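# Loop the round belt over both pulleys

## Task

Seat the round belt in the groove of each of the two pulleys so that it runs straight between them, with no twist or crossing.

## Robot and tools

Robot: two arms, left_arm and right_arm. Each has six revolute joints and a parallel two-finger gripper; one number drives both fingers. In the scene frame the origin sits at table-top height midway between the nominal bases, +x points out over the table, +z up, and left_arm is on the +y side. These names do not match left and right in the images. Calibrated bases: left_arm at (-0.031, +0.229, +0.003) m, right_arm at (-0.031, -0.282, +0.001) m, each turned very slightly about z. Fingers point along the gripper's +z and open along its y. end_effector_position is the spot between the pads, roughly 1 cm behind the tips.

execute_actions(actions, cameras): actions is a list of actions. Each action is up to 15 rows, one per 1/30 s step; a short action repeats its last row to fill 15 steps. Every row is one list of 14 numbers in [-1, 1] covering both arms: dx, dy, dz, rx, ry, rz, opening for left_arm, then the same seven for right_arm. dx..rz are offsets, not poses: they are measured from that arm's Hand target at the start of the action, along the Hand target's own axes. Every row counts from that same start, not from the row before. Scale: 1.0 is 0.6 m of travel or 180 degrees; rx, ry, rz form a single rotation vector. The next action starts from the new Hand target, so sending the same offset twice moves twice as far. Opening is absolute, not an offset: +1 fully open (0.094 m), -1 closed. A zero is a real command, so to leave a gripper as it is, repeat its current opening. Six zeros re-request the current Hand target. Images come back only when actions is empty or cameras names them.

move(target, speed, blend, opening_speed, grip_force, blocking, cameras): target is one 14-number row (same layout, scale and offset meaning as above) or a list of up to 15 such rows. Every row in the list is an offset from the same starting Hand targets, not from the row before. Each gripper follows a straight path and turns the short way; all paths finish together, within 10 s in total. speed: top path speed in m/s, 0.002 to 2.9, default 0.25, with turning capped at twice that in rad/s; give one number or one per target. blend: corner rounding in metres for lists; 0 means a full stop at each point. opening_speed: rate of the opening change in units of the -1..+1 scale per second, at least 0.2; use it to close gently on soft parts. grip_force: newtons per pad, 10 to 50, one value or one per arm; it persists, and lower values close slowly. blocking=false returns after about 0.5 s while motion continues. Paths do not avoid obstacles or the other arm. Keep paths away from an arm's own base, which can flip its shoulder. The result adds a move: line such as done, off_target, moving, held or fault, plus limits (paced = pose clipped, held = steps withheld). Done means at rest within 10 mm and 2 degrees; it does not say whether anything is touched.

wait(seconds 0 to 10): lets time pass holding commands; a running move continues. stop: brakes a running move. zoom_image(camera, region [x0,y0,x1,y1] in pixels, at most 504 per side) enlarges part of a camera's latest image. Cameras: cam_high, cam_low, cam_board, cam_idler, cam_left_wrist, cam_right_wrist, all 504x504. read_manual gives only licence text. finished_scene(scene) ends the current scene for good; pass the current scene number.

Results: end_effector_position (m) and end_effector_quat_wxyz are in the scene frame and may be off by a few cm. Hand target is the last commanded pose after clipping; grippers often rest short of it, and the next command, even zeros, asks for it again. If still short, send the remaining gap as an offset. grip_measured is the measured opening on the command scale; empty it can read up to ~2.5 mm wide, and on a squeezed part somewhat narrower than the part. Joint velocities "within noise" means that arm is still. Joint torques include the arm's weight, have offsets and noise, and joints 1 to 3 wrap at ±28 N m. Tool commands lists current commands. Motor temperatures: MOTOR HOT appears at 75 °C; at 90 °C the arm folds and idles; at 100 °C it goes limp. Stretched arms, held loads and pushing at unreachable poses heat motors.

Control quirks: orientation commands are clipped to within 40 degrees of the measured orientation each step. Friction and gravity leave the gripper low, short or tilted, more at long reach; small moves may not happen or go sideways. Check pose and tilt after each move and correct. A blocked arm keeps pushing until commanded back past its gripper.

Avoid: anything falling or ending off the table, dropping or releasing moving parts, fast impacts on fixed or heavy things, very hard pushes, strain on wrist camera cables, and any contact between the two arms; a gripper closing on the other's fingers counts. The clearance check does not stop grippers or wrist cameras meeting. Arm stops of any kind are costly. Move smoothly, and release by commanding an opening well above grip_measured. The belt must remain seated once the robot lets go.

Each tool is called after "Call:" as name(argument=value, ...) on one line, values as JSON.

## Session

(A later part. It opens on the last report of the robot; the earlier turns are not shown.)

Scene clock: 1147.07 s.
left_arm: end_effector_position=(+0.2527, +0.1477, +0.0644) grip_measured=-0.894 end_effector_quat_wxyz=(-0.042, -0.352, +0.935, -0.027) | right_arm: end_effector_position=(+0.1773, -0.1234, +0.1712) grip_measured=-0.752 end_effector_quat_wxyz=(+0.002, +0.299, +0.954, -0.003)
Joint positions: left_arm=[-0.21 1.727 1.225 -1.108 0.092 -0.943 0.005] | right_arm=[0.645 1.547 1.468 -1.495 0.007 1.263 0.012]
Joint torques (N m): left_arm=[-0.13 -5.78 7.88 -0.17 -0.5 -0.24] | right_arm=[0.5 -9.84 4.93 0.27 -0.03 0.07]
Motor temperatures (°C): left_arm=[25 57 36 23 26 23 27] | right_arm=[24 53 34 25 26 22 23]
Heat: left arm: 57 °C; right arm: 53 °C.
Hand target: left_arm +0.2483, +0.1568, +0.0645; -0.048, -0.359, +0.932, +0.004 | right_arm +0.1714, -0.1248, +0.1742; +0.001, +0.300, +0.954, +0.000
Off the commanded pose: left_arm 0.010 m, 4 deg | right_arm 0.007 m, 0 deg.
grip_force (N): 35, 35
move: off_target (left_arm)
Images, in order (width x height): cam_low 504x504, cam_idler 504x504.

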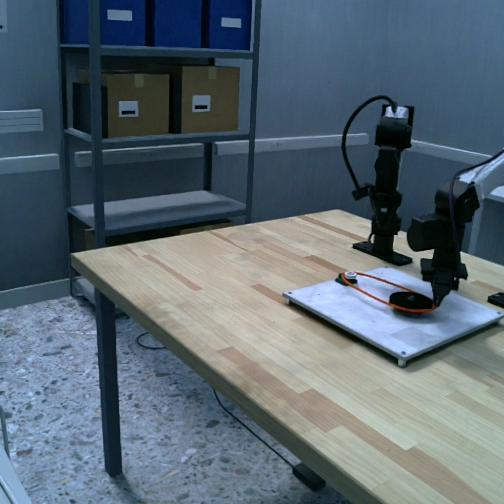

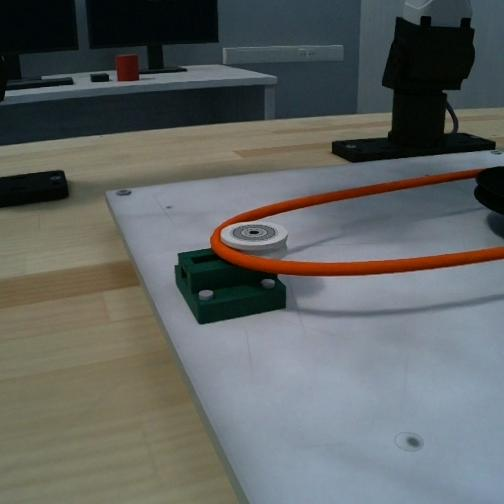

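Call:
move(target=[[0.0, -0.003, 0.009, 0, 0, 0, -1, 0, 0, 0, 0, 0, 0, -0.75]], speed=0.1, cameras=["cam_low","cam_idler"])

Call:
zoom_image(camera="cam_low", region=[370, 270, 450, 330])

Call:
zoom_image(camera="cam_idler", region=[404, 150, 504, 250])

Scene clock: 1155.37 s.
left_arm: end_effector_position=(+0.2520, +0.1470, +0.0618) grip_measured=-0.894 end_effector_quat_wxyz=(-0.046, -0.352, +0.934, -0.024) | right_arm: end_effector_position=(+0.1773, -0.1234, +0.1712) grip_measured=-0.752 end_effector_quat_wxyz=(+0.002, +0.299, +0.954, -0.003)
Joint positions: left_arm=[-0.214 1.737 1.225 -1.108 0.091 -0.948 0.005] | right_arm=[0.645 1.547 1.468 -1.495 0.007 1.263 0.012]
Joint torques (N m): left_arm=[-0.25 -5.76 6.78 -0.01 -0.51 -0.25] | right_arm=[0.66 -9.8 4.89 0.3 -0.03 0.03]
Motor temperatures (°C): left_arm=[25 55 37 23 25 23 27] | right_arm=[24 53 34 25 26 22 23]
Heat: left arm: 55 °C; right arm: 53 °C.
Hand target: left_arm +0.2490, +0.1553, +0.0590; -0.048, -0.359, +0.932, +0.004 | right_arm +0.1714, -0.1248, +0.1742; +0.001, +0.300, +0.954, +0.000
Off the commanded pose: left_arm 0.009 m, 3 deg | right_arm 0.007 m, 0 deg.
grip_force (N): 35, 35
move: off_target (left_arm)
Images, in order (width x height): cam_low 504x504, cam_idler 504x504.

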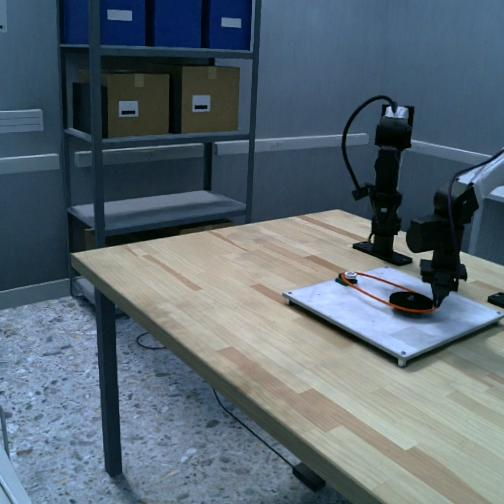

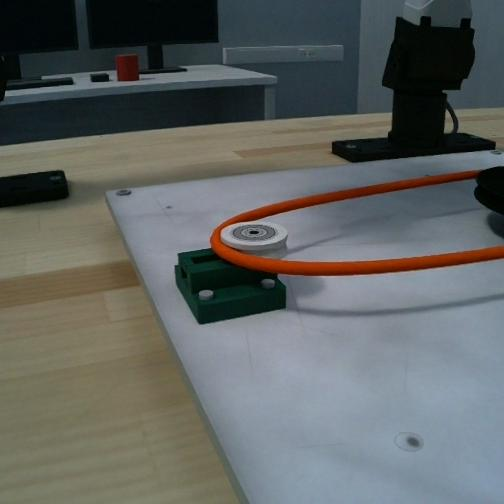

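Scaled by 6.300 from the camera's 504x504 image, which has a finer 720x720 frame.

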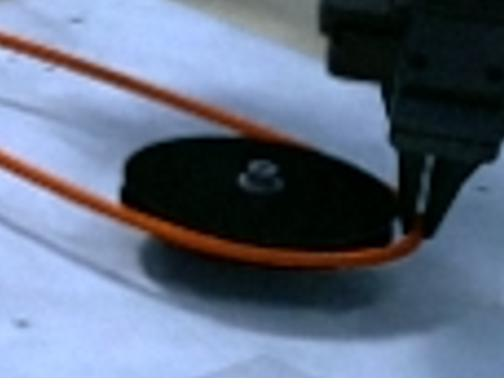

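Scaled by 5.040 from the camera's 504x504 image, which has a finer 720x720 frame.

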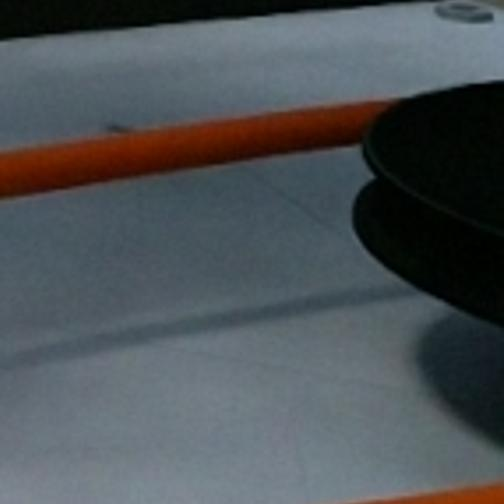

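Call:
move(target=[[0.0, 0.0, 0.0, 0, 0, 0, -0.78, 0, 0, 0, 0, 0, 0, -0.75]], opening_speed=0.3, cameras=["cam_low","cam_idler","cam_left_wrist"])

Call:
zoom_image(camera="cam_low", region=[370, 270, 450, 330])

Call:
zoom_image(camera="cam_idler", region=[404, 150, 504, 250])

Scene clock: 1165.47 s.
left_arm: end_effector_position=(+0.2514, +0.1488, +0.0617) grip_measured=-0.782 end_effector_quat_wxyz=(-0.045, -0.353, +0.934, -0.019) | right_arm: end_effector_position=(+0.1773, -0.1234, +0.1712) grip_measured=-0.752 end_effector_quat_wxyz=(+0.002, +0.299, +0.954, -0.003)
Joint positions: left_arm=[-0.214 1.737 1.225 -1.113 0.082 -0.949 0.01] | right_arm=[0.645 1.547 1.468 -1.495 0.007 1.263 0.012]
Joint torques (N m): left_arm=[-0.31 -5.76 6.79 0.02 -0.41 -0.26] | right_arm=[0.75 -9.8 5.08 0.27 -0.02 0.04]
Motor temperatures (°C): left_arm=[25 55 37 23 25 23 27] | right_arm=[24 52 34 25 26 22 23]
Heat: left arm: 55 °C; right arm: 52 °C.
Hand target: left_arm +0.2490, +0.1552, +0.0590; -0.048, -0.359, +0.932, +0.004 | right_arm +0.1714, -0.1248, +0.1742; +0.001, +0.300, +0.954, +0.000
Off the commanded pose: left_arm 0.007 m, 3 deg | right_arm 0.007 m, 0 deg.
grip_force (N): 35, 35
move: off_target (left_arm)
Images, in order (width x height): cam_low 504x504, cam_idler 504x504, cam_left_wrist 504x504.

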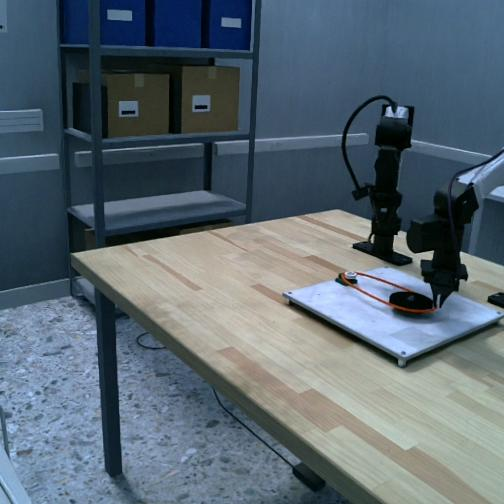

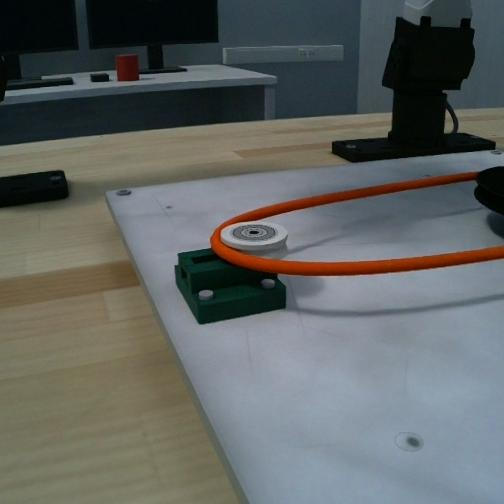

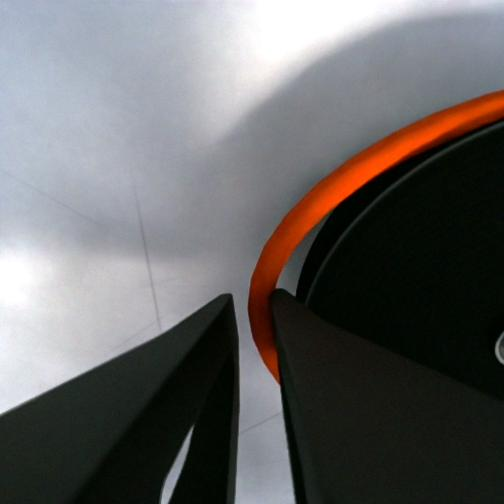

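Scaled by 6.300 from the camera's 504x504 image, which has a finer 720x720 frame.

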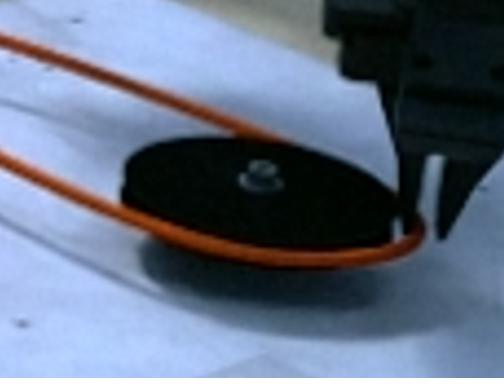

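Scaled by 5.040 from the camera's 504x504 image, which has a finer 720x720 frame.

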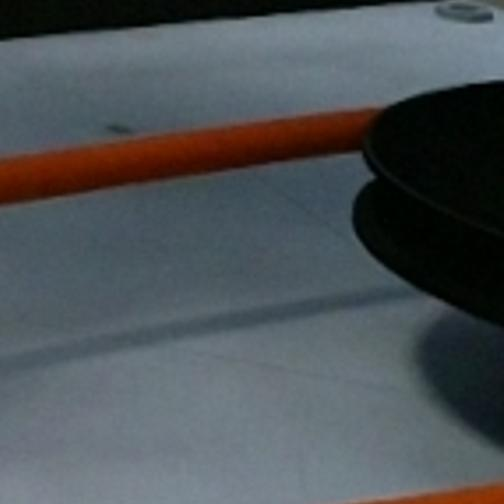

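Call:
move(target=[[0.0, 0.0, -0.08, 0, 0, 0, -0.78, 0, 0, 0, 0, 0, 0, -0.75]], speed=0.25, cameras=["cam_low","cam_idler","cam_board"])

Call:
zoom_image(camera="cam_low", region=[370, 270, 450, 330])

Call:
zoom_image(camera="cam_idler", region=[404, 150, 504, 250])

Scene clock: 1175.57 s.
left_arm: end_effector_position=(+0.2509, +0.1528, +0.1014) grip_measured=-0.782 end_effector_quat_wxyz=(-0.054, -0.354, +0.934, -0.001) | right_arm: end_effector_position=(+0.1773, -0.1234, +0.1712) grip_measured=-0.752 end_effector_quat_wxyz=(+0.002, +0.299, +0.954, -0.003)
Joint positions: left_arm=[-0.212 1.737 1.384 -1.308 0.062 -0.949 0.01] | right_arm=[0.645 1.547 1.468 -1.495 0.007 1.263 0.012]
Joint torques (N m): left_arm=[0.32 -7.23 7.97 -0.01 -0.25 -0.17] | right_arm=[0.7 -9.63 5.11 0.33 -0.01 0.03]
Motor temperatures (°C): left_arm=[25 55 37 23 25 23 27] | right_arm=[24 52 34 25 26 22 23]
Heat: left arm: 55 °C; right arm: 52 °C.
Hand target: left_arm +0.2535, +0.1565, +0.1068; -0.048, -0.359, +0.932, +0.004 | right_arm +0.1714, -0.1248, +0.1742; +0.001, +0.300, +0.954, +0.000
Off the commanded pose: left_arm 0.007 m, 1 deg | right_arm 0.007 m, 0 deg.
grip_force (N): 35, 35
move: done
Images, in order (width x height): cam_low 504x504, cam_board 504x504, cam_idler 504x504.

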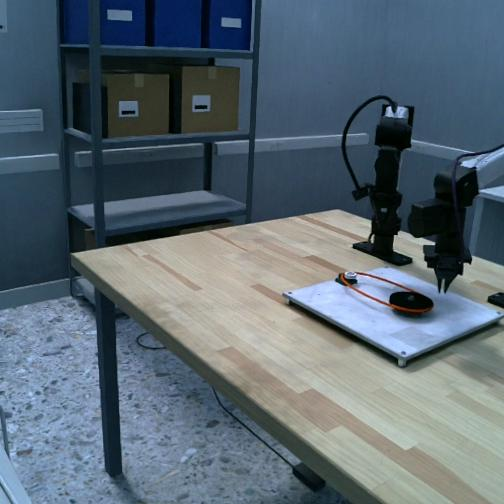

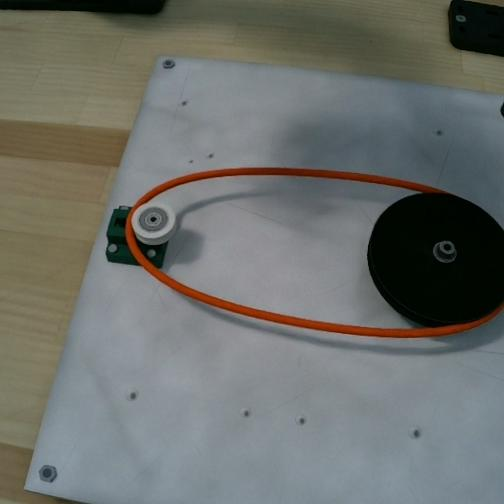

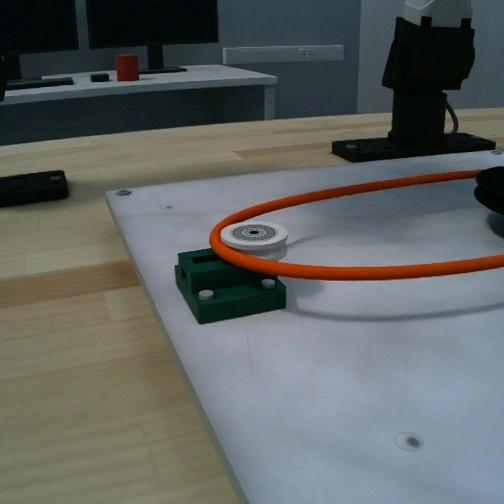

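Scaled by 6.300 from the camera's 504x504 image, which has a finer 720x720 frame.

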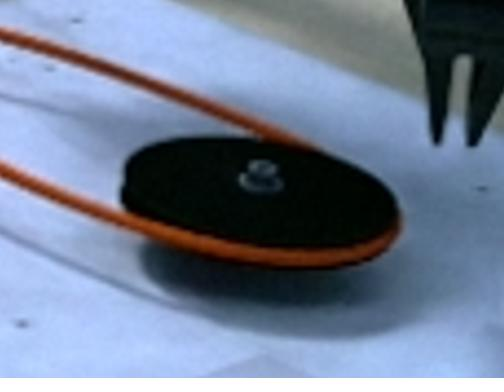

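Scaled by 5.040 from the camera's 504x504 image, which has a finer 720x720 frame.

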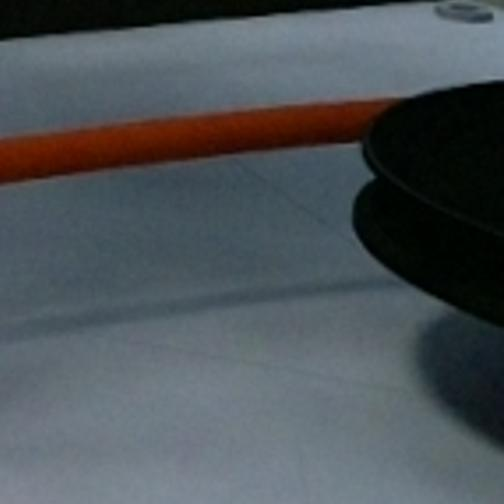

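Call:
move(target=[[-0.02, 0.1, -0.1, 0, 0, 0, -0.78, 0, 0, 0, 0, 0, 0, -0.75]], cameras=["cam_low","cam_high","cam_board"])

Call:
zoom_image(camera="cam_low", region=[370, 270, 450, 330])

Call:
zoom_image(camera="cam_board", region=[344, 160, 504, 340])

Scene clock: 1183.67 s.
left_arm: end_effector_position=(+0.2281, +0.2083, +0.1605) grip_measured=-0.782 end_effector_quat_wxyz=(-0.056, -0.363, +0.930, +0.001) | right_arm: end_effector_position=(+0.1773, -0.1234, +0.1712) grip_measured=-0.752 end_effector_quat_wxyz=(+0.002, +0.299, +0.954, -0.003)
Joint positions: left_arm=[-0.036 1.628 1.497 -1.544 0.044 -0.792 0.01] | right_arm=[0.645 1.547 1.468 -1.495 0.007 1.263 0.012]
Joint torques (N m): left_arm=[-0.06 -7.13 7.9 -0.05 -0.22 -0.03] | right_arm=[0.61 -9.78 5.09 0.32 -0.05 0.04]
Motor temperatures (°C): left_arm=[25 55 38 23 25 23 27] | right_arm=[24 52 34 25 26 22 23]
Heat: left arm: 55 °C; right arm: 52 °C.
Hand target: left_arm +0.2276, +0.2109, +0.1680; -0.048, -0.359, +0.932, +0.004 | right_arm +0.1714, -0.1248, +0.1742; +0.001, +0.300, +0.954, +0.000
Off the commanded pose: left_arm 0.008 m, 1 deg | right_arm 0.007 m, 0 deg.
grip_force (N): 35, 35
move: done
Images, in order (width x height): cam_high 504x504, cam_low 504x504, cam_board 504x504.

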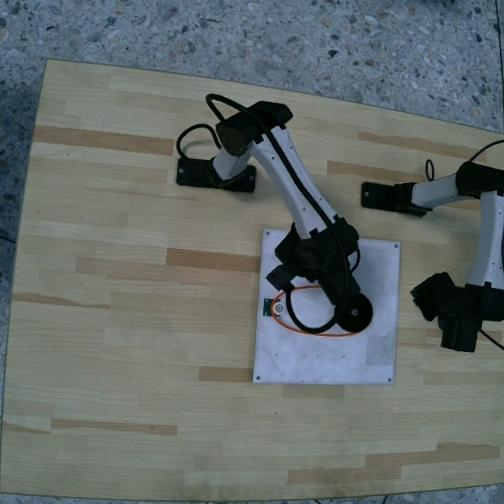

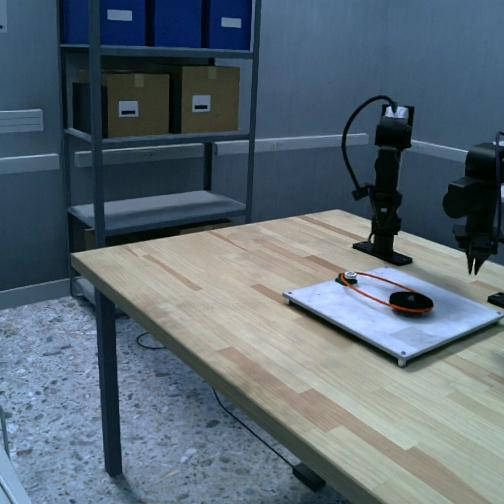

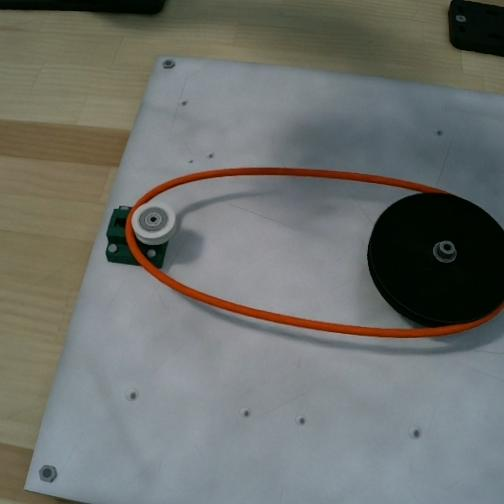

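Scaled by 6.300 from the camera's 504x504 image, which has a finer 720x720 frame.

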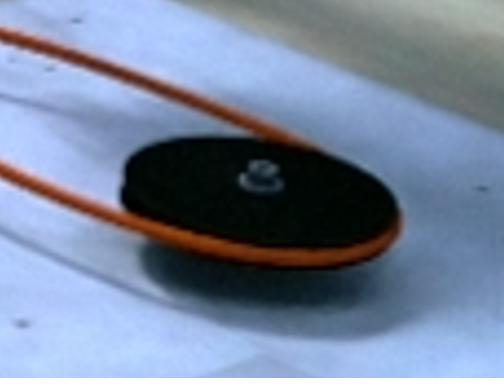

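Scaled by 2.800 from the camera's 504x504 image, which has a finer 720x720 frame.

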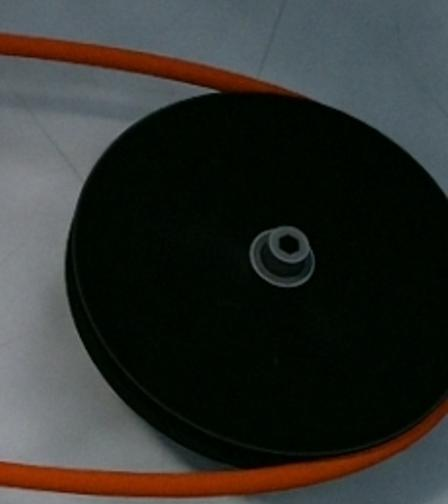

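Call:
execute_actions(actions=[], cameras=["cam_idler","cam_low"])

Call:
zoom_image(camera="cam_idler", region=[180, 190, 320, 330])

Call:
zoom_image(camera="cam_low", region=[325, 262, 445, 322])

Scene clock: 1188.53 s.
left_arm: end_effector_position=(+0.2280, +0.2083, +0.1605) grip_measured=-0.782 end_effector_quat_wxyz=(-0.057, -0.362, +0.930, +0.002) | right_arm: end_effector_position=(+0.1773, -0.1234, +0.1712) grip_measured=-0.752 end_effector_quat_wxyz=(+0.002, +0.299, +0.954, -0.003)
Joint positions: left_arm=[-0.036 1.628 1.497 -1.544 0.044 -0.792 0.01] | right_arm=[0.645 1.547 1.468 -1.495 0.007 1.263 0.012]
Joint velocities: within noise
Joint torques (N m): left_arm=[-0.02 -7.09 7.79 -0.02 -0.21 -0.01] | right_arm=[0.72 -9.61 5.14 0.31 -0.03 0.05]
Motor temperatures (°C): left_arm=[25 55 39 23 25 23 27] | right_arm=[24 52 34 25 26 22 23]
Heat: left arm: 55 °C; right arm: 52 °C.
Hand target: left_arm +0.2277, +0.2109, +0.1680; -0.048, -0.359, +0.932, +0.004 | right_arm +0.1714, -0.1248, +0.1742; +0.001, +0.300, +0.954, +0.000
Tool commands: left_gripper/opening=-0.78 right_gripper/opening=-0.75
Off the commanded pose: left_arm 0.008 m, 1 deg | right_arm 0.007 m, 0 deg.
grip_force (N): 35, 35
Images, in order (width x height): cam_low 504x504, cam_idler 504x504.

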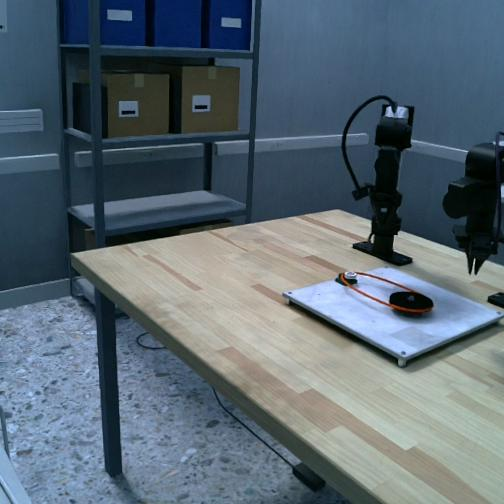

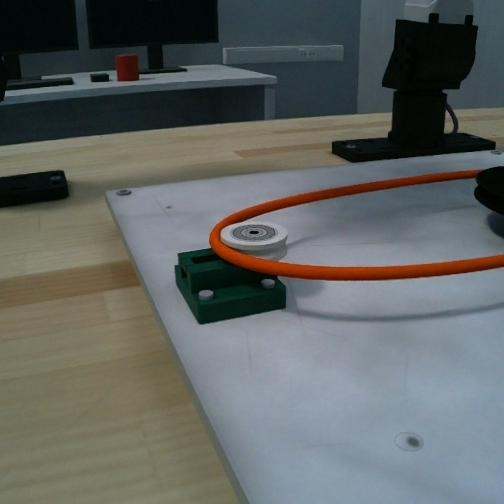

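Scaled by 3.600 from the camera's 504x504 image, which has a finer 720x720 frame.

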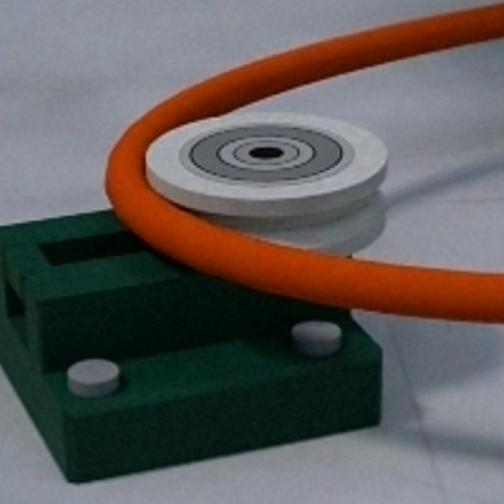

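Scaled by 4.200 from the camera's 504x504 image, which has a finer 720x720 frame.

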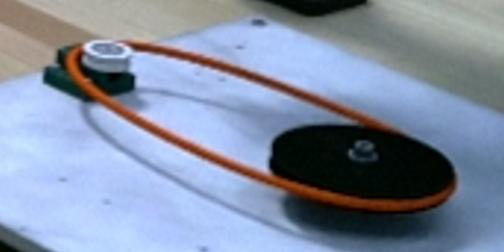

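Call:
finished_scene(scene=2)

The scene is finished: the task was done.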